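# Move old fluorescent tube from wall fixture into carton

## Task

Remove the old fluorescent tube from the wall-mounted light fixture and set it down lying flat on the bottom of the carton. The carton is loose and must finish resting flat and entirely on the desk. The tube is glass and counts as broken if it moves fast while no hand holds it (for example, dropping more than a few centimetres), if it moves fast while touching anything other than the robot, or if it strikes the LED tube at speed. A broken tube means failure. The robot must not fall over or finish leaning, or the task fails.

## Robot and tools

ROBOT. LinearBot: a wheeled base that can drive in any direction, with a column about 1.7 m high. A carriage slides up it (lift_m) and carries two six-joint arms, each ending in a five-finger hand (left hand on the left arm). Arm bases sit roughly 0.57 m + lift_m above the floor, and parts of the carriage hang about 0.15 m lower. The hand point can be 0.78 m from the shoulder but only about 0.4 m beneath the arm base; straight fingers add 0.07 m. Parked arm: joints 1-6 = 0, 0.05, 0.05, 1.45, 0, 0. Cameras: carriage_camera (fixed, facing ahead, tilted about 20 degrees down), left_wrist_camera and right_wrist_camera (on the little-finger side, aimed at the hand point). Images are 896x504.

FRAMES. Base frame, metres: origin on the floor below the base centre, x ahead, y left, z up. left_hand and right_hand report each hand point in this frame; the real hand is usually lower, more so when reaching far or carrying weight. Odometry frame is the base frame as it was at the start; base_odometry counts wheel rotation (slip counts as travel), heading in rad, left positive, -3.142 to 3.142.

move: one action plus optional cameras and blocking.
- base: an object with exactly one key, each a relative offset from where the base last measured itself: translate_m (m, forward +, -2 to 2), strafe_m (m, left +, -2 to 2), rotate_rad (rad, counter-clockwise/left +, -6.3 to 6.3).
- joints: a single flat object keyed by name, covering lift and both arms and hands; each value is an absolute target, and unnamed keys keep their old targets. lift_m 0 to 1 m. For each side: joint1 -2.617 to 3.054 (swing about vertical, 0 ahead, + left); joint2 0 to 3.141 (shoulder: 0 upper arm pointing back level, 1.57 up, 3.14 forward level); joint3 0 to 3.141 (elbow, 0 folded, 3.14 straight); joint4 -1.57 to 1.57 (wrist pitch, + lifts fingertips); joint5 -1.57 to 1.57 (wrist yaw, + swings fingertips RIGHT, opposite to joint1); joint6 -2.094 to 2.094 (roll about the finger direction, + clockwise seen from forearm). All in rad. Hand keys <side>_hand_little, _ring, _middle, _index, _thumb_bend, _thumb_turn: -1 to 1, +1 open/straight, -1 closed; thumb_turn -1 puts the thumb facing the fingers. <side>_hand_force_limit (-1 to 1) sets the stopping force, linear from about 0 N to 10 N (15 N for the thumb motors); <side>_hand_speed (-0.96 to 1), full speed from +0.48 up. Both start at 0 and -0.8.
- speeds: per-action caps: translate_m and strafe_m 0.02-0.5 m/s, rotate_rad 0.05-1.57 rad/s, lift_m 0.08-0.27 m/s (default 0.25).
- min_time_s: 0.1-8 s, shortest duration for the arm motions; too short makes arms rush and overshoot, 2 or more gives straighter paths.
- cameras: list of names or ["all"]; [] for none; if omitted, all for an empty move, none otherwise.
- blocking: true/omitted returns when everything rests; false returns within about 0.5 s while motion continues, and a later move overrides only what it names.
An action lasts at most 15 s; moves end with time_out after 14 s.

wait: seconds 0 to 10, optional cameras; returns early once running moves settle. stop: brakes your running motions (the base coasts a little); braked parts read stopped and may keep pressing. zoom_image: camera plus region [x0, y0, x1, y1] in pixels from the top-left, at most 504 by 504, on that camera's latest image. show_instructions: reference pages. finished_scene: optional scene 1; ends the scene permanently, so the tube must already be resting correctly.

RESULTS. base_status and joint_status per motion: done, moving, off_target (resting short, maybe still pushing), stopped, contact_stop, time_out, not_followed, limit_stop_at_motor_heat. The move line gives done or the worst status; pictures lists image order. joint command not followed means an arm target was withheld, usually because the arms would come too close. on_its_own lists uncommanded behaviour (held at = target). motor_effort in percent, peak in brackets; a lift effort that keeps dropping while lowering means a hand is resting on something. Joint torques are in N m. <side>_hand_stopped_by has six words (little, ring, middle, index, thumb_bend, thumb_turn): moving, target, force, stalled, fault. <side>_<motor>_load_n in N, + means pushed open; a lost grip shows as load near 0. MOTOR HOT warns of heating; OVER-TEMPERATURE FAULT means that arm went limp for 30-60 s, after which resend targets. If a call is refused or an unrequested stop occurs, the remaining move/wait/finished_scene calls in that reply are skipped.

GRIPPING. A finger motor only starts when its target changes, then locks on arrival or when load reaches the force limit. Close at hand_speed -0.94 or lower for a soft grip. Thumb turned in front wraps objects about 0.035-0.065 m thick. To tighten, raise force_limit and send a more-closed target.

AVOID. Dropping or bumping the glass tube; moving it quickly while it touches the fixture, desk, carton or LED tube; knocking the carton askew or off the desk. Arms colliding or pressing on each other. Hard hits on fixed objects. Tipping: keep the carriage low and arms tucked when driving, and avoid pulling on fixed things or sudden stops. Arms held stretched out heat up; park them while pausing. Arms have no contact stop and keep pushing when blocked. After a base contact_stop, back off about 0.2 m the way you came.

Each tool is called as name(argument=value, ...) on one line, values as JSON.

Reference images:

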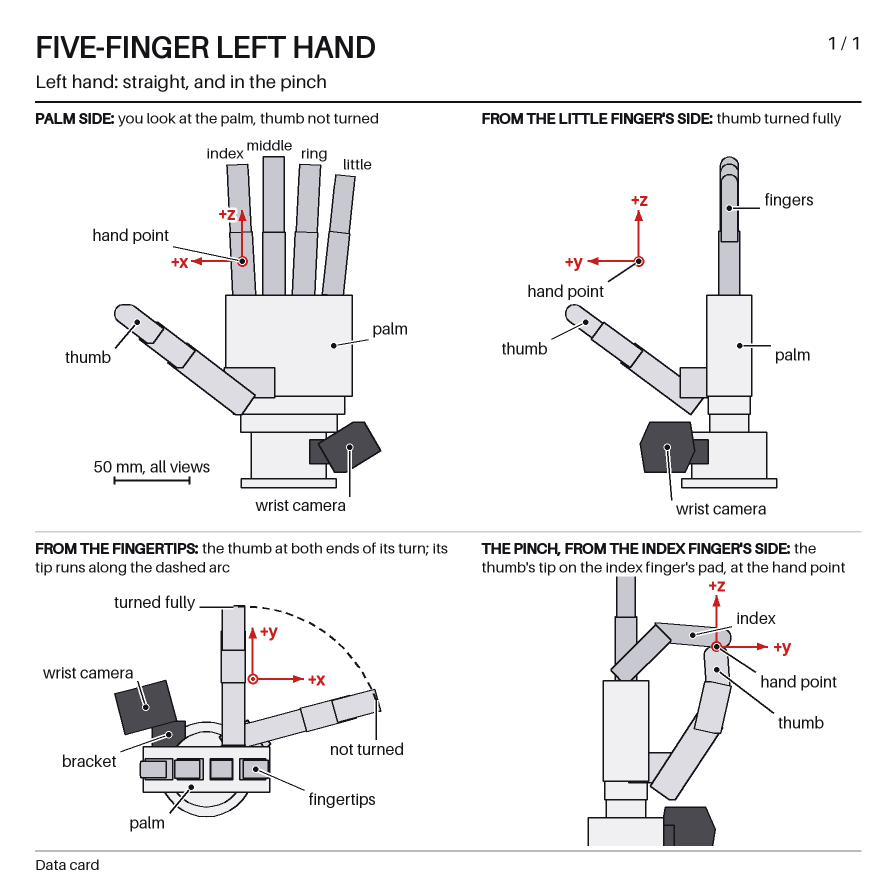

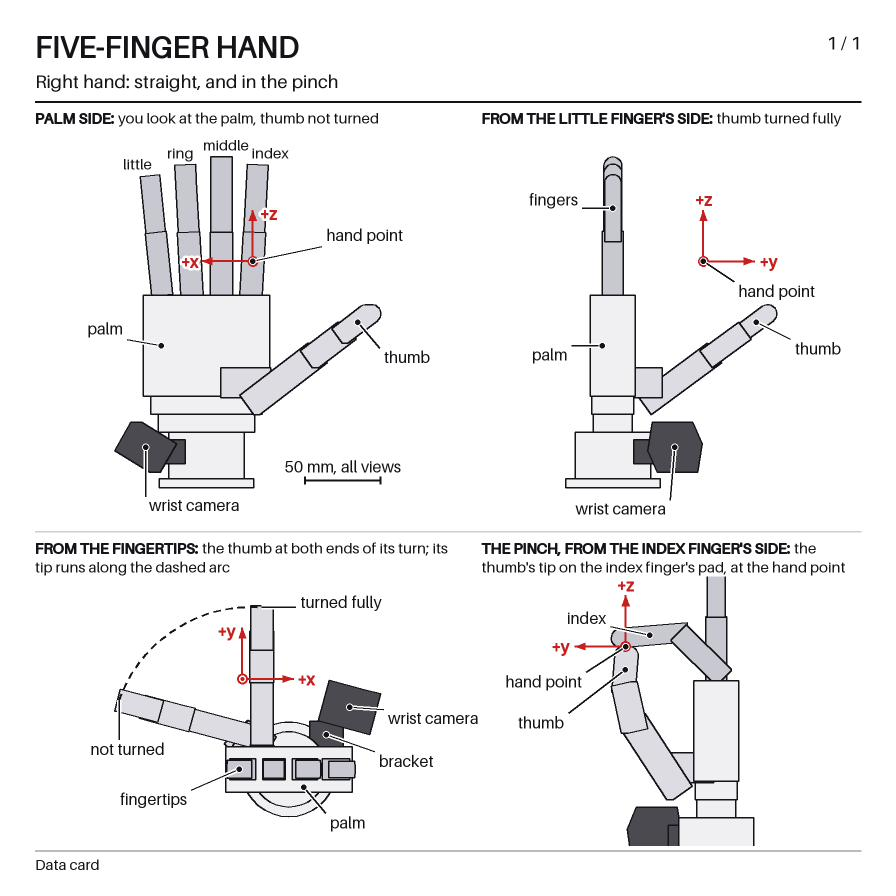

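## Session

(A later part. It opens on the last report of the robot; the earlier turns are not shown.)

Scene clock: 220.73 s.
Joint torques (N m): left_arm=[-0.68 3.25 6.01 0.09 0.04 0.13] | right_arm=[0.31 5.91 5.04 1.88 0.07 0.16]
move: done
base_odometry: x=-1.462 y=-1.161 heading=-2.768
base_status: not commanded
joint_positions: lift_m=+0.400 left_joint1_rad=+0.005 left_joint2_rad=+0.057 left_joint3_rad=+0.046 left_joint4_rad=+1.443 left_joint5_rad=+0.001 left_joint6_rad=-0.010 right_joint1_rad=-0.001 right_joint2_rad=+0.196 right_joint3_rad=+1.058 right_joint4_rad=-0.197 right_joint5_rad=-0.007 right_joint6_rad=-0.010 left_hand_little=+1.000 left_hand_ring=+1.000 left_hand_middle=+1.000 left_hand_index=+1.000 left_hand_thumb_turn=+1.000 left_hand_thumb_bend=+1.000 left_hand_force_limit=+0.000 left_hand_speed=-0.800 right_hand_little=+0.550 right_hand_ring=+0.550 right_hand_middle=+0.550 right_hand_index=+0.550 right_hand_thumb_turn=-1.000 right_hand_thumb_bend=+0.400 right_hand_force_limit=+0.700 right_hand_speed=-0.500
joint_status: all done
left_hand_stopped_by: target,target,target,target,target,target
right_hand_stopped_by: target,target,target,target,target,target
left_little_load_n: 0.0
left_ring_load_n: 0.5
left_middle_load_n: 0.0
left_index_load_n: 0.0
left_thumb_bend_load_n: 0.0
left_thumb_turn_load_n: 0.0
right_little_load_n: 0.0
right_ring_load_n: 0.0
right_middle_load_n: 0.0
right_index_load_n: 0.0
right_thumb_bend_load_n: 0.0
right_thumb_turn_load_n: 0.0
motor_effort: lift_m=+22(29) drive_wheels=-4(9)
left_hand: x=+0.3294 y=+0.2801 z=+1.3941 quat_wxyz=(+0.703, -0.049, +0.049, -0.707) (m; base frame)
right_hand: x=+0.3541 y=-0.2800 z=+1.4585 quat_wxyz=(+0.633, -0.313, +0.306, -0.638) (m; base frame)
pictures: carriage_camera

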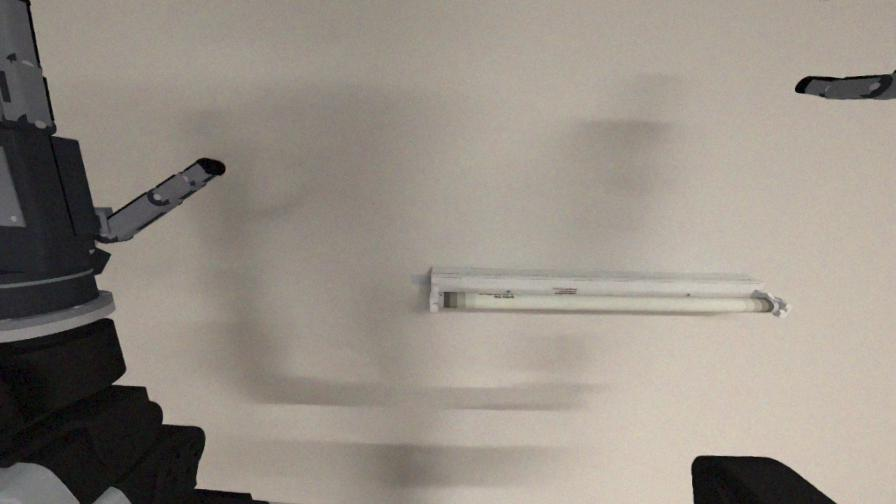

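move(joints={"lift_m": 0.16}, cameras=["carriage_camera"])

zoom_image(camera="carriage_camera", region=[420, 90, 500, 140])

Scene clock: 222.60 s.
Joint torques (N m): left_arm=[-0.53 3.22 5.83 0.14 0.07 0.16] | right_arm=[0.31 5.83 5 1.95 0.07 0.17]
move: done
base_odometry: x=-1.462 y=-1.161 heading=-2.768
base_status: not commanded
joint_positions: lift_m=+0.160 left_joint1_rad=+0.005 left_joint2_rad=+0.056 left_joint3_rad=+0.046 left_joint4_rad=+1.443 left_joint5_rad=+0.001 left_joint6_rad=-0.010 right_joint1_rad=-0.001 right_joint2_rad=+0.196 right_joint3_rad=+1.058 right_joint4_rad=-0.202 right_joint5_rad=-0.007 right_joint6_rad=-0.010 left_hand_little=+1.000 left_hand_ring=+1.000 left_hand_middle=+1.000 left_hand_index=+1.000 left_hand_thumb_turn=+1.000 left_hand_thumb_bend=+1.000 left_hand_force_limit=+0.000 left_hand_speed=-0.800 right_hand_little=+0.550 right_hand_ring=+0.550 right_hand_middle=+0.550 right_hand_index=+0.550 right_hand_thumb_turn=-1.000 right_hand_thumb_bend=+0.400 right_hand_force_limit=+0.700 right_hand_speed=-0.500
joint_status: all done
left_hand_stopped_by: target,target,target,target,target,target
right_hand_stopped_by: target,target,target,target,target,target
left_little_load_n: 0.0
left_ring_load_n: 0.0
left_middle_load_n: 0.0
left_index_load_n: 0.0
left_thumb_bend_load_n: 0.0
left_thumb_turn_load_n: 0.0
right_little_load_n: 0.0
right_ring_load_n: 0.0
right_middle_load_n: 0.0
right_index_load_n: 0.0
right_thumb_bend_load_n: 0.0
right_thumb_turn_load_n: 0.0
motor_effort: lift_m=+17(19) drive_wheels=-4(9)
left_hand: x=+0.3293 y=+0.2801 z=+1.1548 quat_wxyz=(+0.703, -0.049, +0.049, -0.707) (m; base frame)
right_hand: x=+0.3547 y=-0.2800 z=+1.2180 quat_wxyz=(+0.633, -0.314, +0.308, -0.637) (m; base frame)
pictures: carriage_camera

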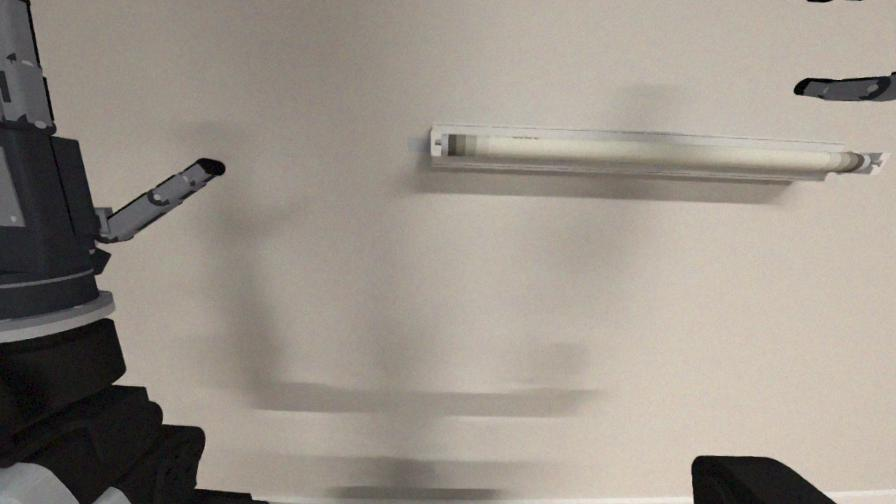

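Scaled by 6.300.

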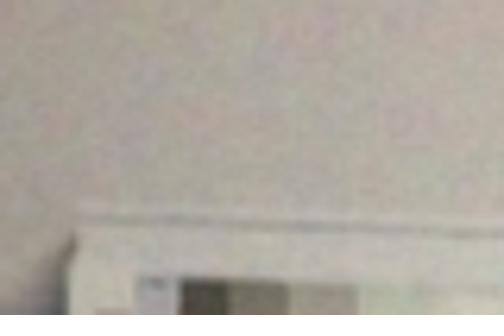

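zoom_image(camera="carriage_camera", region=[420, 118, 500, 168])

zoom_image(camera="carriage_camera", region=[816, 133, 896, 183])

Scaled by 6.300.

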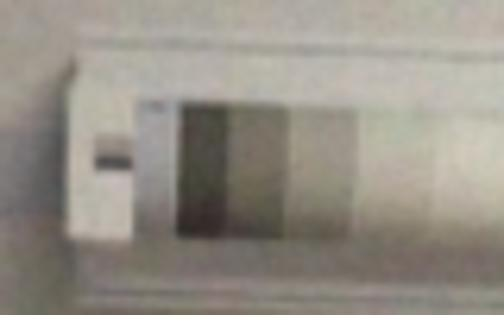

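Scaled by 6.300.

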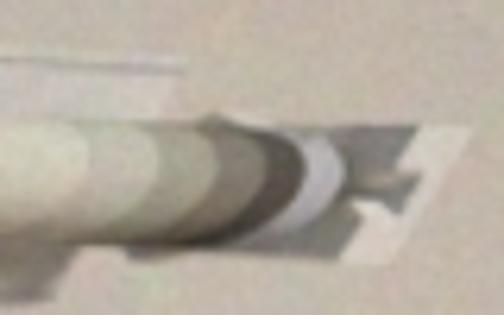

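move(joints={"lift_m": 0.07, "right_joint2_rad": 0.39, "right_joint3_rad": 0.30, "right_joint4_rad": 1.47}, min_time_s=1.2)

move(base={"translate_m": 0.12}, joints={"right_joint2_rad": 0.352, "right_joint3_rad": 0.348, "right_joint4_rad": 1.425, "right_hand_index": 0.4, "right_hand_middle": 0.4, "right_hand_ring": 0.4, "right_hand_little": 0.4}, speeds={"translate_m": 0.12}, cameras=["right_wrist_camera"])

Scene clock: 224.73 s.
Joint torques (N m): left_arm=[-0.66 3.45 5.86 0.15 -0.01 0.11] | right_arm=[0.34 4.27 4.7 0.4 0.05 0.17]
move: done
base_odometry: x=-1.462 y=-1.161 heading=-2.768
base_status: not commanded
joint_positions: lift_m=+0.070 left_joint1_rad=+0.005 left_joint2_rad=+0.056 left_joint3_rad=+0.045 left_joint4_rad=+1.443 left_joint5_rad=+0.001 left_joint6_rad=-0.010 right_joint1_rad=-0.001 right_joint2_rad=+0.376 right_joint3_rad=+0.310 right_joint4_rad=+1.456 right_joint5_rad=-0.006 right_joint6_rad=-0.009 left_hand_little=+1.000 left_hand_ring=+1.000 left_hand_middle=+1.000 left_hand_index=+1.000 left_hand_thumb_turn=+1.000 left_hand_thumb_bend=+1.000 left_hand_force_limit=+0.000 left_hand_speed=-0.800 right_hand_little=+0.550 right_hand_ring=+0.550 right_hand_middle=+0.550 right_hand_index=+0.550 right_hand_thumb_turn=-1.000 right_hand_thumb_bend=+0.400 right_hand_force_limit=+0.700 right_hand_speed=-0.500
joint_status: all done
left_hand_stopped_by: target,target,target,target,target,target
right_hand_stopped_by: target,target,target,target,target,target
left_little_load_n: 0.0
left_ring_load_n: 0.0
left_middle_load_n: 0.0
left_index_load_n: 0.0
left_thumb_bend_load_n: 0.0
left_thumb_turn_load_n: 0.0
right_little_load_n: 0.0
right_ring_load_n: 0.0
right_middle_load_n: 0.0
right_index_load_n: 0.0
right_thumb_bend_load_n: 0.0
right_thumb_turn_load_n: 0.0
motor_effort: lift_m=+16(19) drive_wheels=-4(9)
left_hand: x=+0.3294 y=+0.2801 z=+1.0647 quat_wxyz=(+0.703, -0.049, +0.049, -0.707) (m; base frame)
right_hand: x=+0.3613 y=-0.2800 z=+1.1286 quat_wxyz=(+0.701, -0.066, +0.061, -0.708) (m; base frame)
pictures: none

Scene clock: 226.50 s.
Joint torques (N m): left_arm=[-0.55 3.33 6 0.13 0.01 0.14] | right_arm=[0.32 2.86 7.9 0.18 0.04 0.18]
move: done
base_odometry: x=-1.574 y=-1.205 heading=-2.769
base_status: done
joint_positions: lift_m=+0.070 left_joint1_rad=+0.005 left_joint2_rad=+0.056 left_joint3_rad=+0.045 left_joint4_rad=+1.443 left_joint5_rad=+0.001 left_joint6_rad=-0.010 right_joint1_rad=-0.001 right_joint2_rad=+0.355 right_joint3_rad=+0.326 right_joint4_rad=+1.431 right_joint5_rad=-0.005 right_joint6_rad=-0.009 left_hand_little=+1.000 left_hand_ring=+1.000 left_hand_middle=+1.000 left_hand_index=+1.000 left_hand_thumb_turn=+1.000 left_hand_thumb_bend=+1.000 left_hand_force_limit=+0.000 left_hand_speed=-0.800 right_hand_little=+0.400 right_hand_ring=+0.400 right_hand_middle=+0.400 right_hand_index=+0.400 right_hand_thumb_turn=-1.000 right_hand_thumb_bend=+0.400 right_hand_force_limit=+0.700 right_hand_speed=-0.500
joint_status: all done
left_hand_stopped_by: target,target,target,target,target,target
right_hand_stopped_by: target,target,target,target,target,target
left_little_load_n: 0.0
left_ring_load_n: 0.0
left_middle_load_n: 0.0
left_index_load_n: 0.0
left_thumb_bend_load_n: 0.0
left_thumb_turn_load_n: 0.0
right_little_load_n: 0.0
right_ring_load_n: 0.0
right_middle_load_n: 0.0
right_index_load_n: 0.0
right_thumb_bend_load_n: 0.0
right_thumb_turn_load_n: 0.0
motor_effort: lift_m=+17(19) drive_wheels=-7(21)
left_hand: x=+0.3294 y=+0.2801 z=+1.0647 quat_wxyz=(+0.703, -0.049, +0.049, -0.707) (m; base frame)
right_hand: x=+0.3550 y=-0.2803 z=+1.1337 quat_wxyz=(+0.701, -0.062, +0.058, -0.708) (m; base frame)
pictures: right_wrist_camera

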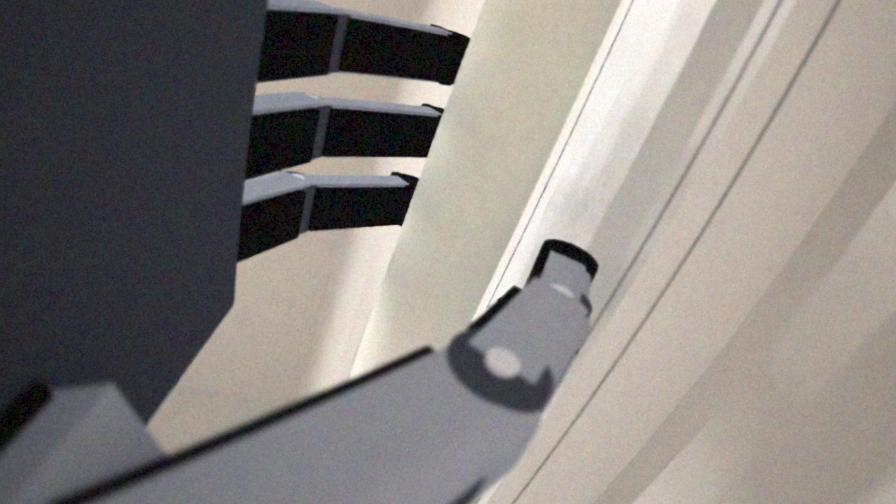

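move(joints={"right_joint2_rad": 0.34, "right_joint3_rad": 0.363, "right_joint4_rad": 1.41}, min_time_s=0.4)

move(joints={"right_joint2_rad": 0.37, "right_joint3_rad": 0.312, "right_joint4_rad": 1.447}, min_time_s=0.4)

move(joints={"right_hand_speed": -0.86, "right_hand_force_limit": -0.8, "right_hand_index": -0.3, "right_hand_middle": -0.3, "right_hand_ring": -0.3, "right_hand_little": -0.3, "right_hand_thumb_bend": 0.3}, cameras=["right_wrist_camera"])

Scene clock: 227.47 s.
Joint torques (N m): left_arm=[-0.73 3.32 5.98 0.1 0.03 0.1] | right_arm=[0.32 2.58 8.03 0.07 0.04 0.16]
move: done
base_odometry: x=-1.574 y=-1.205 heading=-2.769
base_status: not commanded
joint_positions: lift_m=+0.070 left_joint1_rad=+0.005 left_joint2_rad=+0.056 left_joint3_rad=+0.045 left_joint4_rad=+1.443 left_joint5_rad=+0.001 left_joint6_rad=-0.010 right_joint1_rad=-0.001 right_joint2_rad=+0.346 right_joint3_rad=+0.338 right_joint4_rad=+1.423 right_joint5_rad=-0.005 right_joint6_rad=-0.009 left_hand_little=+1.000 left_hand_ring=+1.000 left_hand_middle=+1.000 left_hand_index=+1.000 left_hand_thumb_turn=+1.000 left_hand_thumb_bend=+1.000 left_hand_force_limit=+0.000 left_hand_speed=-0.800 right_hand_little=+0.400 right_hand_ring=+0.400 right_hand_middle=+0.400 right_hand_index=+0.400 right_hand_thumb_turn=-1.000 right_hand_thumb_bend=+0.400 right_hand_force_limit=+0.700 right_hand_speed=-0.500
joint_status: all done
left_hand_stopped_by: target,target,target,target,target,target
right_hand_stopped_by: target,target,target,target,target,target
left_little_load_n: 0.5
left_ring_load_n: 0.0
left_middle_load_n: 0.0
left_index_load_n: 0.0
left_thumb_bend_load_n: 0.0
left_thumb_turn_load_n: 0.0
right_little_load_n: 0.0
right_ring_load_n: 0.0
right_middle_load_n: 0.0
right_index_load_n: 0.0
right_thumb_bend_load_n: 0.0
right_thumb_turn_load_n: 0.0
motor_effort: lift_m=+16(19) drive_wheels=-4(12)
left_hand: x=+0.3294 y=+0.2801 z=+1.0647 quat_wxyz=(+0.703, -0.049, +0.049, -0.707) (m; base frame)
right_hand: x=+0.3494 y=-0.2803 z=+1.1381 quat_wxyz=(+0.701, -0.057, +0.053, -0.708) (m; base frame)
pictures: none

Scene clock: 228.17 s.
Joint torques (N m): left_arm=[-0.59 3.26 6.19 0.16 0.01 0.11] | right_arm=[0.32 4.21 4.77 0.37 0.04 0.17]
move: done
base_odometry: x=-1.574 y=-1.205 heading=-2.769
base_status: not commanded
joint_positions: lift_m=+0.070 left_joint1_rad=+0.005 left_joint2_rad=+0.056 left_joint3_rad=+0.045 left_joint4_rad=+1.443 left_joint5_rad=+0.001 left_joint6_rad=-0.010 right_joint1_rad=-0.001 right_joint2_rad=+0.357 right_joint3_rad=+0.320 right_joint4_rad=+1.433 right_joint5_rad=-0.005 right_joint6_rad=-0.009 left_hand_little=+1.000 left_hand_ring=+1.000 left_hand_middle=+1.000 left_hand_index=+1.000 left_hand_thumb_turn=+1.000 left_hand_thumb_bend=+1.000 left_hand_force_limit=+0.000 left_hand_speed=-0.800 right_hand_little=+0.400 right_hand_ring=+0.400 right_hand_middle=+0.400 right_hand_index=+0.400 right_hand_thumb_turn=-1.000 right_hand_thumb_bend=+0.400 right_hand_force_limit=+0.700 right_hand_speed=-0.500
joint_status: all done
left_hand_stopped_by: target,target,target,target,target,target
right_hand_stopped_by: target,target,target,target,target,target
left_little_load_n: 0.0
left_ring_load_n: 0.0
left_middle_load_n: 0.0
left_index_load_n: 0.0
left_thumb_bend_load_n: 0.0
left_thumb_turn_load_n: 0.0
right_little_load_n: 0.0
right_ring_load_n: 0.0
right_middle_load_n: 0.0
right_index_load_n: 0.0
right_thumb_bend_load_n: 0.5
right_thumb_turn_load_n: 0.0
motor_effort: lift_m=+15(19) drive_wheels=-7(11)
left_hand: x=+0.3294 y=+0.2801 z=+1.0647 quat_wxyz=(+0.703, -0.049, +0.049, -0.707) (m; base frame)
right_hand: x=+0.3567 y=-0.2803 z=+1.1319 quat_wxyz=(+0.701, -0.063, +0.060, -0.708) (m; base frame)
pictures: none

Scene clock: 230.20 s.
Joint torques (N m): left_arm=[-0.75 3.17 5.91 0.2 0.05 0.12] | right_arm=[0.24 4.22 4.79 0.25 0.04 0.18]
move: off_target
base_odometry: x=-1.574 y=-1.205 heading=-2.769
base_status: not commanded
joint_positions: lift_m=+0.070 left_joint1_rad=+0.005 left_joint2_rad=+0.056 left_joint3_rad=+0.045 left_joint4_rad=+1.443 left_joint5_rad=+0.001 left_joint6_rad=-0.010 right_joint1_rad=-0.001 right_joint2_rad=+0.357 right_joint3_rad=+0.320 right_joint4_rad=+1.446 right_joint5_rad=-0.005 right_joint6_rad=-0.009 left_hand_little=+1.000 left_hand_ring=+1.000 left_hand_middle=+1.000 left_hand_index=+1.000 left_hand_thumb_turn=+1.000 left_hand_thumb_bend=+1.000 left_hand_force_limit=+0.000 left_hand_speed=-0.800 right_hand_little=+0.078 right_hand_ring=+0.116 right_hand_middle=+0.103 right_hand_index=+0.129 right_hand_thumb_turn=-1.000 right_hand_thumb_bend=+0.300 right_hand_force_limit=-0.800 right_hand_speed=-0.860
joint_status: right_hand_little off_target (ended at +0.078, target -0.300); right_hand_ring off_target (ended at +0.116, target -0.300); right_hand_middle off_target (ended at +0.103, target -0.300); right_hand_index off_target (ended at +0.129, target -0.300); the others done
left_hand_stopped_by: target,target,target,target,target,target
right_hand_stopped_by: force,force,force,force,target,target
left_little_load_n: 0.0
left_ring_load_n: 0.0
left_middle_load_n: 0.0
left_index_load_n: 0.0
left_thumb_bend_load_n: 0.0
left_thumb_turn_load_n: 0.0
right_little_load_n: 0.5
right_ring_load_n: 0.0
right_middle_load_n: 0.0
right_index_load_n: 0.0
right_thumb_bend_load_n: 0.0
right_thumb_turn_load_n: 0.0
motor_effort: lift_m=+17(20) drive_wheels=-8(11)
left_hand: x=+0.3294 y=+0.2801 z=+1.0647 quat_wxyz=(+0.703, -0.049, +0.049, -0.707) (m; base frame)
right_hand: x=+0.3536 y=-0.2803 z=+1.1332 quat_wxyz=(+0.701, -0.059, +0.055, -0.708) (m; base frame)
pictures: right_wrist_camera

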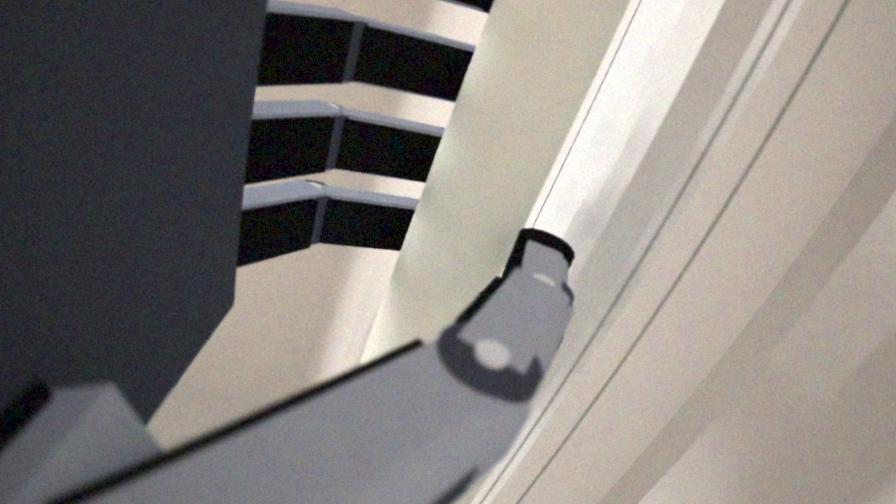

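move(joints={"right_hand_thumb_bend": -0.3})

move(joints={"right_hand_force_limit": 1.0, "right_hand_thumb_bend": -0.5, "right_hand_index": -0.5, "right_hand_middle": -0.5, "right_hand_ring": -0.5, "right_hand_little": -0.5})

move(joints={"right_joint2_rad": 0.228, "right_joint3_rad": 0.388, "right_joint4_rad": 1.14}, min_time_s=0.8)

move(joints={"right_joint2_rad": 0.098, "right_joint3_rad": 0.538, "right_joint4_rad": 0.68}, min_time_s=0.8)

move(joints={"right_joint2_rad": 0.085, "right_joint3_rad": 0.728, "right_joint4_rad": 0.295}, min_time_s=0.8)

move(joints={"right_joint2_rad": 0.13, "right_joint3_rad": 0.9, "right_joint4_rad": 0.03}, min_time_s=0.8)

move(joints={"right_joint2_rad": 0.2, "right_joint3_rad": 1.06, "right_joint4_rad": -0.18}, min_time_s=0.8)

move(joints={"right_hand_speed": -0.5, "right_hand_force_limit": 0.7, "right_hand_index": 0.55, "right_hand_middle": 0.55, "right_hand_ring": 0.55, "right_hand_little": 0.55, "right_hand_thumb_bend": 0.4})

move(base={"translate_m": -0.12}, speeds={"translate_m": 0.15})

move(joints={"lift_m": 0.4}, cameras=["carriage_camera"])

zoom_image(camera="carriage_camera", region=[420, 270, 500, 320])

Scene clock: 233.13 s.
Joint torques (N m): left_arm=[-0.76 3.19 5.97 0.11 0.02 0.15] | right_arm=[0.36 4.18 4.75 0.24 0.05 0.15]
move: off_target
base_odometry: x=-1.574 y=-1.205 heading=-2.769
base_status: not commanded
joint_positions: lift_m=+0.070 left_joint1_rad=+0.005 left_joint2_rad=+0.056 left_joint3_rad=+0.045 left_joint4_rad=+1.443 left_joint5_rad=+0.001 left_joint6_rad=-0.010 right_joint1_rad=-0.001 right_joint2_rad=+0.357 right_joint3_rad=+0.320 right_joint4_rad=+1.446 right_joint5_rad=-0.005 right_joint6_rad=-0.009 left_hand_little=+1.000 left_hand_ring=+1.000 left_hand_middle=+1.000 left_hand_index=+1.000 left_hand_thumb_turn=+1.000 left_hand_thumb_bend=+1.000 left_hand_force_limit=+0.000 left_hand_speed=-0.800 right_hand_little=+0.078 right_hand_ring=+0.116 right_hand_middle=+0.103 right_hand_index=+0.129 right_hand_thumb_turn=-1.000 right_hand_thumb_bend=+0.188 right_hand_force_limit=-0.800 right_hand_speed=-0.860
joint_status: right_hand_thumb_bend off_target (ended at +0.188, target -0.300)
left_hand_stopped_by: target,target,target,target,target,target
right_hand_stopped_by: force,force,force,force,force,target
left_little_load_n: 0.0
left_ring_load_n: 0.0
left_middle_load_n: 0.0
left_index_load_n: 0.0
left_thumb_bend_load_n: 0.0
left_thumb_turn_load_n: 0.0
right_little_load_n: 1.5
right_ring_load_n: 0.0
right_middle_load_n: 1.0
right_index_load_n: 0.0
right_thumb_bend_load_n: 2.0
right_thumb_turn_load_n: 0.5
motor_effort: lift_m=+17(20) drive_wheels=-8(12)
left_hand: x=+0.3294 y=+0.2801 z=+1.0647 quat_wxyz=(+0.703, -0.049, +0.049, -0.707) (m; base frame)
right_hand: x=+0.3536 y=-0.2803 z=+1.1332 quat_wxyz=(+0.701, -0.059, +0.055, -0.708) (m; base frame)
pictures: none

Scene clock: 234.17 s.
Joint torques (N m): left_arm=[-0.59 3.25 6.04 0.13 0.03 0.11] | right_arm=[0.27 3.9 4.63 0.21 0.05 0.19]
move: off_target
base_odometry: x=-1.574 y=-1.205 heading=-2.769
base_status: not commanded
joint_positions: lift_m=+0.070 left_joint1_rad=+0.005 left_joint2_rad=+0.056 left_joint3_rad=+0.045 left_joint4_rad=+1.443 left_joint5_rad=+0.001 left_joint6_rad=-0.010 right_joint1_rad=-0.001 right_joint2_rad=+0.361 right_joint3_rad=+0.322 right_joint4_rad=+1.447 right_joint5_rad=-0.005 right_joint6_rad=-0.011 left_hand_little=+1.000 left_hand_ring=+1.000 left_hand_middle=+1.000 left_hand_index=+1.000 left_hand_thumb_turn=+1.000 left_hand_thumb_bend=+1.000 left_hand_force_limit=+0.000 left_hand_speed=-0.800 right_hand_little=+0.030 right_hand_ring=+0.061 right_hand_middle=+0.070 right_hand_index=+0.062 right_hand_thumb_turn=-1.000 right_hand_thumb_bend=+0.180 right_hand_force_limit=+1.000 right_hand_speed=-0.860
joint_status: right_hand_little off_target (ended at +0.030, target -0.500); right_hand_ring off_target (ended at +0.061, target -0.500); right_hand_middle off_target (ended at +0.070, target -0.500); right_hand_index off_target (ended at +0.062, target -0.500); right_hand_thumb_bend off_target (ended at +0.180, target -0.500); the others done
left_hand_stopped_by: target,target,target,target,target,target
right_hand_stopped_by: force,force,force,force,force,target
left_little_load_n: 0.0
left_ring_load_n: -0.5
left_middle_load_n: 0.0
left_index_load_n: 0.0
left_thumb_bend_load_n: 0.0
left_thumb_turn_load_n: 0.0
right_little_load_n: 8.0
right_ring_load_n: 10.0
right_middle_load_n: 3.5
right_index_load_n: 11.0
right_thumb_bend_load_n: 19.0
right_thumb_turn_load_n: 2.5
motor_effort: lift_m=+20(20) drive_wheels=-9(12)
left_hand: x=+0.3294 y=+0.2801 z=+1.0647 quat_wxyz=(+0.703, -0.049, +0.049, -0.707) (m; base frame)
right_hand: x=+0.3539 y=-0.2803 z=+1.1337 quat_wxyz=(+0.701, -0.059, +0.055, -0.709) (m; base frame)
pictures: none

Scene clock: 235.37 s.
Joint torques (N m): left_arm=[-0.57 3.15 5.93 0.13 0.05 0.11] | right_arm=[0.31 3.11 6.95 0 0.06 0.2]
move: off_target
base_odometry: x=-1.574 y=-1.205 heading=-2.769
base_status: not commanded
joint_positions: lift_m=+0.070 left_joint1_rad=+0.005 left_joint2_rad=+0.056 left_joint3_rad=+0.045 left_joint4_rad=+1.443 left_joint5_rad=+0.001 left_joint6_rad=-0.010 right_joint1_rad=-0.001 right_joint2_rad=+0.233 right_joint3_rad=+0.373 right_joint4_rad=+1.180 right_joint5_rad=-0.006 right_joint6_rad=-0.011 left_hand_little=+1.000 left_hand_ring=+1.000 left_hand_middle=+1.000 left_hand_index=+1.000 left_hand_thumb_turn=+1.000 left_hand_thumb_bend=+1.000 left_hand_force_limit=+0.000 left_hand_speed=-0.800 right_hand_little=+0.030 right_hand_ring=+0.061 right_hand_middle=+0.070 right_hand_index=+0.062 right_hand_thumb_turn=-1.000 right_hand_thumb_bend=+0.181 right_hand_force_limit=+1.000 right_hand_speed=-0.860
joint_status: right_joint4_rad off_target (ended at +1.180, target +1.140); the others done
left_hand_stopped_by: target,target,target,target,target,target
right_hand_stopped_by: force,force,force,force,force,target
left_little_load_n: 0.0
left_ring_load_n: 0.0
left_middle_load_n: 0.0
left_index_load_n: 0.0
left_thumb_bend_load_n: 0.0
left_thumb_turn_load_n: 0.0
right_little_load_n: 8.5
right_ring_load_n: 9.5
right_middle_load_n: 3.0
right_index_load_n: 8.5
right_thumb_bend_load_n: 19.5
right_thumb_turn_load_n: 2.0
motor_effort: lift_m=+16(19) drive_wheels=-6(12)
left_hand: x=+0.3294 y=+0.2801 z=+1.0647 quat_wxyz=(+0.703, -0.049, +0.049, -0.707) (m; base frame)
right_hand: x=+0.3533 y=-0.2802 z=+1.1343 quat_wxyz=(+0.698, -0.091, +0.086, -0.706) (m; base frame)
pictures: none

Scene clock: 236.57 s.
Joint torques (N m): left_arm=[-0.75 3.34 5.89 0.18 0.03 0.13] | right_arm=[0.34 4.27 6.64 0.36 0.05 0.19]
move: off_target
base_odometry: x=-1.574 y=-1.205 heading=-2.769
base_status: not commanded
joint_positions: lift_m=+0.070 left_joint1_rad=+0.005 left_joint2_rad=+0.056 left_joint3_rad=+0.045 left_joint4_rad=+1.443 left_joint5_rad=+0.001 left_joint6_rad=-0.010 right_joint1_rad=-0.001 right_joint2_rad=+0.097 right_joint3_rad=+0.521 right_joint4_rad=+0.726 right_joint5_rad=-0.006 right_joint6_rad=-0.012 left_hand_little=+1.000 left_hand_ring=+1.000 left_hand_middle=+1.000 left_hand_index=+1.000 left_hand_thumb_turn=+1.000 left_hand_thumb_bend=+1.000 left_hand_force_limit=+0.000 left_hand_speed=-0.800 right_hand_little=+0.030 right_hand_ring=+0.061 right_hand_middle=+0.070 right_hand_index=+0.062 right_hand_thumb_turn=-1.000 right_hand_thumb_bend=+0.181 right_hand_force_limit=+1.000 right_hand_speed=-0.860
joint_status: right_joint4_rad off_target (ended at +0.726, target +0.680); the others done
left_hand_stopped_by: target,target,target,target,target,target
right_hand_stopped_by: force,force,force,force,force,target
left_little_load_n: 0.0
left_ring_load_n: 0.0
left_middle_load_n: 0.0
left_index_load_n: 0.0
left_thumb_bend_load_n: 0.0
left_thumb_turn_load_n: 0.0
right_little_load_n: 9.5
right_ring_load_n: 10.0
right_middle_load_n: 2.0
right_index_load_n: 7.0
right_thumb_bend_load_n: 20.5
right_thumb_turn_load_n: 1.0
motor_effort: lift_m=+19(19) drive_wheels=-8(12)
left_hand: x=+0.3294 y=+0.2801 z=+1.0647 quat_wxyz=(+0.703, -0.049, +0.049, -0.707) (m; base frame)
right_hand: x=+0.3518 y=-0.2801 z=+1.1360 quat_wxyz=(+0.687, -0.151, +0.145, -0.695) (m; base frame)
pictures: none

Scene clock: 237.70 s.
Joint torques (N m): left_arm=[-0.75 3.44 5.64 0.19 0.06 0.14] | right_arm=[0.31 5.35 6.16 0.69 0.09 0.32]
move: off_target
base_odometry: x=-1.574 y=-1.205 heading=-2.769
base_status: not commanded
joint_positions: lift_m=+0.070 left_joint1_rad=+0.005 left_joint2_rad=+0.056 left_joint3_rad=+0.045 left_joint4_rad=+1.443 left_joint5_rad=+0.001 left_joint6_rad=-0.010 right_joint1_rad=-0.001 right_joint2_rad=+0.078 right_joint3_rad=+0.710 right_joint4_rad=+0.343 right_joint5_rad=-0.009 right_joint6_rad=-0.023 left_hand_little=+1.000 left_hand_ring=+1.000 left_hand_middle=+1.000 left_hand_index=+1.000 left_hand_thumb_turn=+1.000 left_hand_thumb_bend=+1.000 left_hand_force_limit=+0.000 left_hand_speed=-0.800 right_hand_little=+0.030 right_hand_ring=+0.061 right_hand_middle=+0.070 right_hand_index=+0.062 right_hand_thumb_turn=-1.000 right_hand_thumb_bend=+0.182 right_hand_force_limit=+1.000 right_hand_speed=-0.860
joint_status: right_joint4_rad off_target (ended at +0.344, target +0.295); the others done
left_hand_stopped_by: target,target,target,target,target,target
right_hand_stopped_by: force,force,force,force,force,target
left_little_load_n: 0.0
left_ring_load_n: 0.0
left_middle_load_n: 0.0
left_index_load_n: 0.0
left_thumb_bend_load_n: 0.0
left_thumb_turn_load_n: 0.0
right_little_load_n: 7.5
right_ring_load_n: 10.0
right_middle_load_n: 1.5
right_index_load_n: 6.5
right_thumb_bend_load_n: 23.0
right_thumb_turn_load_n: 2.5
motor_effort: lift_m=+16(19) drive_wheels=+2(12)
left_hand: x=+0.3294 y=+0.2801 z=+1.0647 quat_wxyz=(+0.703, -0.049, +0.049, -0.707) (m; base frame)
right_hand: x=+0.3504 y=-0.2803 z=+1.1367 quat_wxyz=(+0.669, -0.212, +0.202, -0.683) (m; base frame)
pictures: none

Scene clock: 238.80 s.
Joint torques (N m): left_arm=[-0.7 3.23 5.91 0.18 0.05 0.11] | right_arm=[0.28 5.7 6.08 0.99 0.14 0.45]
move: off_target
base_odometry: x=-1.574 y=-1.205 heading=-2.769
base_status: not commanded
joint_positions: lift_m=+0.070 left_joint1_rad=+0.005 left_joint2_rad=+0.056 left_joint3_rad=+0.045 left_joint4_rad=+1.443 left_joint5_rad=+0.001 left_joint6_rad=-0.010 right_joint1_rad=-0.001 right_joint2_rad=+0.122 right_joint3_rad=+0.880 right_joint4_rad=+0.079 right_joint5_rad=-0.012 right_joint6_rad=-0.037 left_hand_little=+1.000 left_hand_ring=+1.000 left_hand_middle=+1.000 left_hand_index=+1.000 left_hand_thumb_turn=+1.000 left_hand_thumb_bend=+1.000 left_hand_force_limit=+0.000 left_hand_speed=-0.800 right_hand_little=+0.030 right_hand_ring=+0.061 right_hand_middle=+0.069 right_hand_index=+0.062 right_hand_thumb_turn=-1.000 right_hand_thumb_bend=+0.182 right_hand_force_limit=+1.000 right_hand_speed=-0.860
joint_status: right_joint4_rad off_target (ended at +0.079, target +0.030); the others done
left_hand_stopped_by: target,target,target,target,target,target
right_hand_stopped_by: force,force,force,force,force,target
left_little_load_n: 0.0
left_ring_load_n: 0.0
left_middle_load_n: 0.0
left_index_load_n: 0.0
left_thumb_bend_load_n: 0.0
left_thumb_turn_load_n: 0.0
right_little_load_n: 7.5
right_ring_load_n: 8.0
right_middle_load_n: 0.5
right_index_load_n: 5.5
right_thumb_bend_load_n: 21.5
right_thumb_turn_load_n: 4.0
motor_effort: lift_m=+16(20) drive_wheels=-9(12)
left_hand: x=+0.3294 y=+0.2801 z=+1.0647 quat_wxyz=(+0.703, -0.049, +0.049, -0.707) (m; base frame)
right_hand: x=+0.3507 y=-0.2805 z=+1.1370 quat_wxyz=(+0.649, -0.262, +0.245, -0.671) (m; base frame)
pictures: none

Scene clock: 239.90 s.
Joint torques (N m): left_arm=[-0.73 3.19 5.97 0.17 0.05 0.12] | right_arm=[0.29 6.17 5.79 1.28 0.16 0.5]
move: off_target
base_odometry: x=-1.574 y=-1.205 heading=-2.769
base_status: not commanded
joint_positions: lift_m=+0.070 left_joint1_rad=+0.005 left_joint2_rad=+0.056 left_joint3_rad=+0.045 left_joint4_rad=+1.443 left_joint5_rad=+0.001 left_joint6_rad=-0.010 right_joint1_rad=-0.001 right_joint2_rad=+0.189 right_joint3_rad=+1.039 right_joint4_rad=-0.136 right_joint5_rad=-0.014 right_joint6_rad=-0.042 left_hand_little=+1.000 left_hand_ring=+1.000 left_hand_middle=+1.000 left_hand_index=+1.000 left_hand_thumb_turn=+1.000 left_hand_thumb_bend=+1.000 left_hand_force_limit=+0.000 left_hand_speed=-0.800 right_hand_little=+0.030 right_hand_ring=+0.061 right_hand_middle=+0.069 right_hand_index=+0.061 right_hand_thumb_turn=-1.000 right_hand_thumb_bend=+0.182 right_hand_force_limit=+1.000 right_hand_speed=-0.860
joint_status: right_joint4_rad off_target (ended at -0.136, target -0.180); the others done
left_hand_stopped_by: target,target,target,target,target,target
right_hand_stopped_by: force,force,force,force,force,target
left_little_load_n: 0.0
left_ring_load_n: 0.0
left_middle_load_n: 0.0
left_index_load_n: 0.0
left_thumb_bend_load_n: 0.0
left_thumb_turn_load_n: 0.0
right_little_load_n: 8.0
right_ring_load_n: 7.0
right_middle_load_n: 0.0
right_index_load_n: 4.0
right_thumb_bend_load_n: 21.0
right_thumb_turn_load_n: 4.0
motor_effort: lift_m=+18(19) drive_wheels=-8(10)
left_hand: x=+0.3294 y=+0.2801 z=+1.0647 quat_wxyz=(+0.703, -0.049, +0.049, -0.707) (m; base frame)
right_hand: x=+0.3509 y=-0.2805 z=+1.1374 quat_wxyz=(+0.631, -0.304, +0.283, -0.655) (m; base frame)
pictures: none

Scene clock: 240.77 s.
Joint torques (N m): left_arm=[-0.69 3.28 6.02 0.17 0.07 0.14] | right_arm=[0.32 6.31 5.09 1.74 0.11 0.21]
move: done
base_odometry: x=-1.574 y=-1.205 heading=-2.769
base_status: not commanded
joint_positions: lift_m=+0.070 left_joint1_rad=+0.005 left_joint2_rad=+0.056 left_joint3_rad=+0.045 left_joint4_rad=+1.443 left_joint5_rad=+0.001 left_joint6_rad=-0.010 right_joint1_rad=-0.001 right_joint2_rad=+0.187 right_joint3_rad=+1.046 right_joint4_rad=-0.173 right_joint5_rad=-0.009 right_joint6_rad=-0.011 left_hand_little=+1.000 left_hand_ring=+1.000 left_hand_middle=+1.000 left_hand_index=+1.000 left_hand_thumb_turn=+1.000 left_hand_thumb_bend=+1.000 left_hand_force_limit=+0.000 left_hand_speed=-0.800 right_hand_little=+0.550 right_hand_ring=+0.550 right_hand_middle=+0.550 right_hand_index=+0.550 right_hand_thumb_turn=-1.000 right_hand_thumb_bend=+0.400 right_hand_force_limit=+0.700 right_hand_speed=-0.500
joint_status: all done
left_hand_stopped_by: target,target,target,target,target,target
right_hand_stopped_by: target,target,target,target,target,target
left_little_load_n: 0.0
left_ring_load_n: 0.0
left_middle_load_n: 0.0
left_index_load_n: 0.0
left_thumb_bend_load_n: 0.0
left_thumb_turn_load_n: 0.0
right_little_load_n: 0.0
right_ring_load_n: 0.0
right_middle_load_n: 0.0
right_index_load_n: 0.0
right_thumb_bend_load_n: 0.0
right_thumb_turn_load_n: 0.0
motor_effort: lift_m=+18(18) drive_wheels=+4(11)
left_hand: x=+0.3294 y=+0.2801 z=+1.0647 quat_wxyz=(+0.703, -0.049, +0.049, -0.707) (m; base frame)
right_hand: x=+0.3519 y=-0.2795 z=+1.1318 quat_wxyz=(+0.636, -0.307, +0.298, -0.642) (m; base frame)
pictures: none

Scene clock: 242.47 s.
Joint torques (N m): left_arm=[-0.61 3.18 6 0.12 0.08 0.14] | right_arm=[0.29 6.26 5.16 1.81 0.07 0.18]
move: done
base_odometry: x=-1.462 y=-1.161 heading=-2.768
base_status: done
joint_positions: lift_m=+0.070 left_joint1_rad=+0.005 left_joint2_rad=+0.056 left_joint3_rad=+0.045 left_joint4_rad=+1.443 left_joint5_rad=+0.001 left_joint6_rad=-0.010 right_joint1_rad=-0.001 right_joint2_rad=+0.187 right_joint3_rad=+1.046 right_joint4_rad=-0.181 right_joint5_rad=-0.007 right_joint6_rad=-0.011 left_hand_little=+1.000 left_hand_ring=+1.000 left_hand_middle=+1.000 left_hand_index=+1.000 left_hand_thumb_turn=+1.000 left_hand_thumb_bend=+1.000 left_hand_force_limit=+0.000 left_hand_speed=-0.800 right_hand_little=+0.550 right_hand_ring=+0.550 right_hand_middle=+0.550 right_hand_index=+0.550 right_hand_thumb_turn=-1.000 right_hand_thumb_bend=+0.400 right_hand_force_limit=+0.700 right_hand_speed=-0.500
joint_status: not commanded
left_hand_stopped_by: target,target,target,target,target,target
right_hand_stopped_by: target,target,target,target,target,target
left_little_load_n: 0.0
left_ring_load_n: 0.0
left_middle_load_n: 0.0
left_index_load_n: 0.0
left_thumb_bend_load_n: 0.0
left_thumb_turn_load_n: 0.0
right_little_load_n: -0.5
right_ring_load_n: 0.0
right_middle_load_n: 0.0
right_index_load_n: 0.0
right_thumb_bend_load_n: 0.0
right_thumb_turn_load_n: 0.0
motor_effort: lift_m=+19(19) drive_wheels=-4(19)
left_hand: x=+0.3294 y=+0.2801 z=+1.0647 quat_wxyz=(+0.703, -0.049, +0.049, -0.707) (m; base frame)
right_hand: x=+0.3529 y=-0.2800 z=+1.1301 quat_wxyz=(+0.635, -0.309, +0.302, -0.641) (m; base frame)
pictures: none

Scene clock: 244.33 s.
Joint torques (N m): left_arm=[-0.59 3.23 6 0.14 0.01 0.13] | right_arm=[0.35 6.28 5.14 1.86 0.08 0.17]
move: done
base_odometry: x=-1.462 y=-1.161 heading=-2.769
base_status: not commanded
joint_positions: lift_m=+0.400 left_joint1_rad=+0.005 left_joint2_rad=+0.056 left_joint3_rad=+0.045 left_joint4_rad=+1.443 left_joint5_rad=+0.001 left_joint6_rad=-0.010 right_joint1_rad=-0.001 right_joint2_rad=+0.188 right_joint3_rad=+1.047 right_joint4_rad=-0.183 right_joint5_rad=-0.007 right_joint6_rad=-0.010 left_hand_little=+1.000 left_hand_ring=+1.000 left_hand_middle=+1.000 left_hand_index=+1.000 left_hand_thumb_turn=+1.000 left_hand_thumb_bend=+1.000 left_hand_force_limit=+0.000 left_hand_speed=-0.800 right_hand_little=+0.550 right_hand_ring=+0.550 right_hand_middle=+0.550 right_hand_index=+0.550 right_hand_thumb_turn=-1.000 right_hand_thumb_bend=+0.400 right_hand_force_limit=+0.700 right_hand_speed=-0.500
joint_status: all done
left_hand_stopped_by: target,target,target,target,target,target
right_hand_stopped_by: target,target,target,target,target,target
left_little_load_n: -0.5
left_ring_load_n: 0.0
left_middle_load_n: 0.0
left_index_load_n: 0.0
left_thumb_bend_load_n: 0.0
left_thumb_turn_load_n: 0.0
right_little_load_n: 0.0
right_ring_load_n: 0.0
right_middle_load_n: 0.0
right_index_load_n: 0.0
right_thumb_bend_load_n: 0.0
right_thumb_turn_load_n: 0.0
motor_effort: lift_m=+22(29) drive_wheels=-3(8)
left_hand: x=+0.3294 y=+0.2801 z=+1.3939 quat_wxyz=(+0.703, -0.049, +0.049, -0.707) (m; base frame)
right_hand: x=+0.3531 y=-0.2800 z=+1.4590 quat_wxyz=(+0.635, -0.309, +0.302, -0.640) (m; base frame)
pictures: carriage_camera

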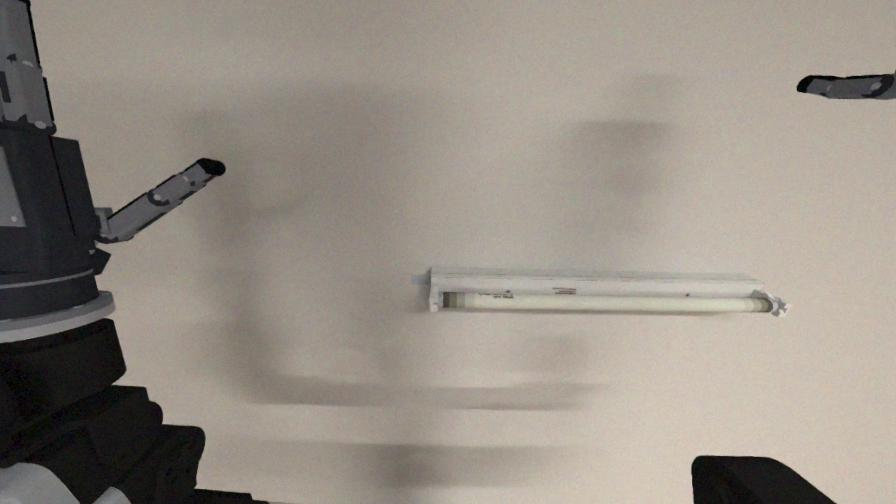

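Scaled by 6.300.

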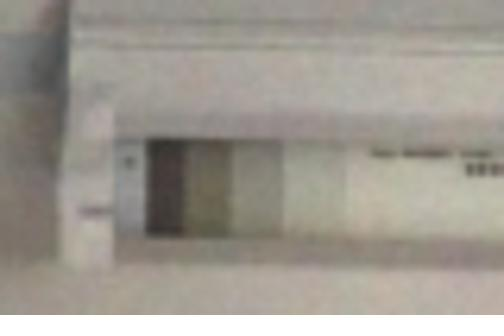

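move(joints={"lift_m": 0.14, "right_joint2_rad": 0.05, "right_joint3_rad": 0.05, "right_joint4_rad": 1.45, "right_hand_speed": -0.5, "right_hand_thumb_bend": 0.8})

move(base={"translate_m": 0.115}, speeds={"translate_m": 0.15}, cameras=["carriage_camera"])

Scene clock: 246.87 s.
Joint torques (N m): left_arm=[-0.68 3.28 5.89 0.19 0.04 0.12] | right_arm=[0.29 3.4 4.92 0.28 0.07 0.16]
move: done
base_odometry: x=-1.462 y=-1.161 heading=-2.769
base_status: not commanded
joint_positions: lift_m=+0.140 left_joint1_rad=+0.005 left_joint2_rad=+0.056 left_joint3_rad=+0.045 left_joint4_rad=+1.443 left_joint5_rad=+0.001 left_joint6_rad=-0.010 right_joint1_rad=-0.001 right_joint2_rad=+0.054 right_joint3_rad=+0.056 right_joint4_rad=+1.436 right_joint5_rad=-0.007 right_joint6_rad=-0.009 left_hand_little=+1.000 left_hand_ring=+1.000 left_hand_middle=+1.000 left_hand_index=+1.000 left_hand_thumb_turn=+1.000 left_hand_thumb_bend=+1.000 left_hand_force_limit=+0.000 left_hand_speed=-0.800 right_hand_little=+0.550 right_hand_ring=+0.550 right_hand_middle=+0.550 right_hand_index=+0.550 right_hand_thumb_turn=-1.000 right_hand_thumb_bend=+0.800 right_hand_force_limit=+0.700 right_hand_speed=-0.500
joint_status: all done
left_hand_stopped_by: target,target,target,target,target,target
right_hand_stopped_by: target,target,target,target,target,target
left_little_load_n: 0.0
left_ring_load_n: 0.0
left_middle_load_n: 0.0
left_index_load_n: 0.0
left_thumb_bend_load_n: 0.0
left_thumb_turn_load_n: 0.0
right_little_load_n: 0.0
right_ring_load_n: 0.0
right_middle_load_n: 0.0
right_index_load_n: 0.0
right_thumb_bend_load_n: 0.0
right_thumb_turn_load_n: 0.0
motor_effort: lift_m=+17(20) drive_wheels=-4(9)
left_hand: x=+0.3294 y=+0.2801 z=+1.1345 quat_wxyz=(+0.703, -0.049, +0.049, -0.707) (m; base frame)
right_hand: x=+0.3272 y=-0.2799 z=+1.1377 quat_wxyz=(+0.702, -0.049, +0.044, -0.709) (m; base frame)
pictures: none

Scene clock: 248.53 s.
Joint torques (N m): left_arm=[-0.47 3.41 6.17 0.19 0.02 0.11] | right_arm=[0.32 3.45 4.92 0.23 0.05 0.16]
move: done
base_odometry: x=-1.569 y=-1.202 heading=-2.769
base_status: done
joint_positions: lift_m=+0.140 left_joint1_rad=+0.005 left_joint2_rad=+0.056 left_joint3_rad=+0.045 left_joint4_rad=+1.443 left_joint5_rad=+0.001 left_joint6_rad=-0.010 right_joint1_rad=-0.001 right_joint2_rad=+0.054 right_joint3_rad=+0.056 right_joint4_rad=+1.443 right_joint5_rad=-0.006 right_joint6_rad=-0.009 left_hand_little=+1.000 left_hand_ring=+1.000 left_hand_middle=+1.000 left_hand_index=+1.000 left_hand_thumb_turn=+1.000 left_hand_thumb_bend=+1.000 left_hand_force_limit=+0.000 left_hand_speed=-0.800 right_hand_little=+0.550 right_hand_ring=+0.550 right_hand_middle=+0.550 right_hand_index=+0.550 right_hand_thumb_turn=-1.000 right_hand_thumb_bend=+0.800 right_hand_force_limit=+0.700 right_hand_speed=-0.500
joint_status: not commanded
left_hand_stopped_by: target,target,target,target,target,target
right_hand_stopped_by: target,target,target,target,target,target
left_little_load_n: 0.0
left_ring_load_n: 0.0
left_middle_load_n: 0.0
left_index_load_n: 0.0
left_thumb_bend_load_n: 0.0
left_thumb_turn_load_n: 0.0
right_little_load_n: 0.0
right_ring_load_n: 0.0
right_middle_load_n: 0.0
right_index_load_n: 0.0
right_thumb_bend_load_n: 0.5
right_thumb_turn_load_n: 0.0
motor_effort: lift_m=+16(19) drive_wheels=-9(20)
left_hand: x=+0.3294 y=+0.2801 z=+1.1345 quat_wxyz=(+0.703, -0.049, +0.049, -0.707) (m; base frame)
right_hand: x=+0.3257 y=-0.2801 z=+1.1383 quat_wxyz=(+0.702, -0.046, +0.042, -0.709) (m; base frame)
pictures: carriage_camera

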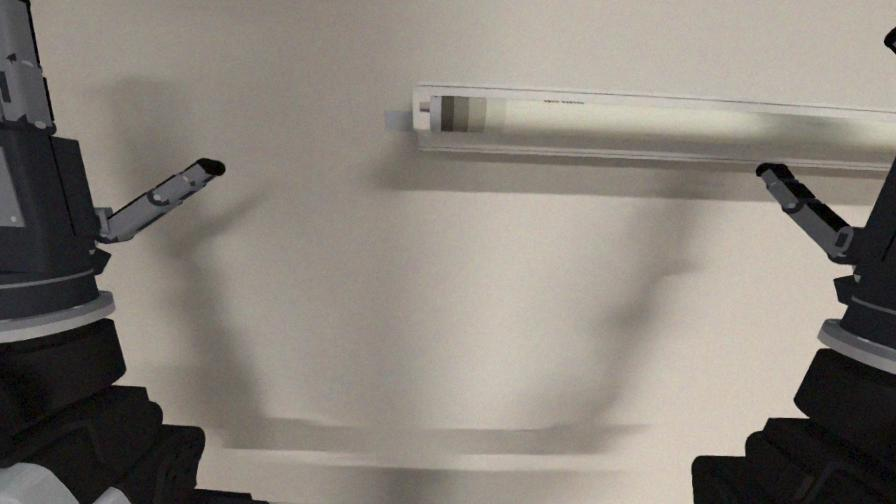

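zoom_image(camera="carriage_camera", region=[406, 84, 466, 144])

Scaled by 8.400.

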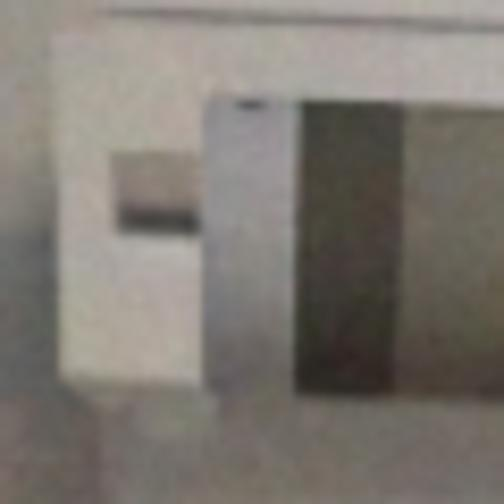

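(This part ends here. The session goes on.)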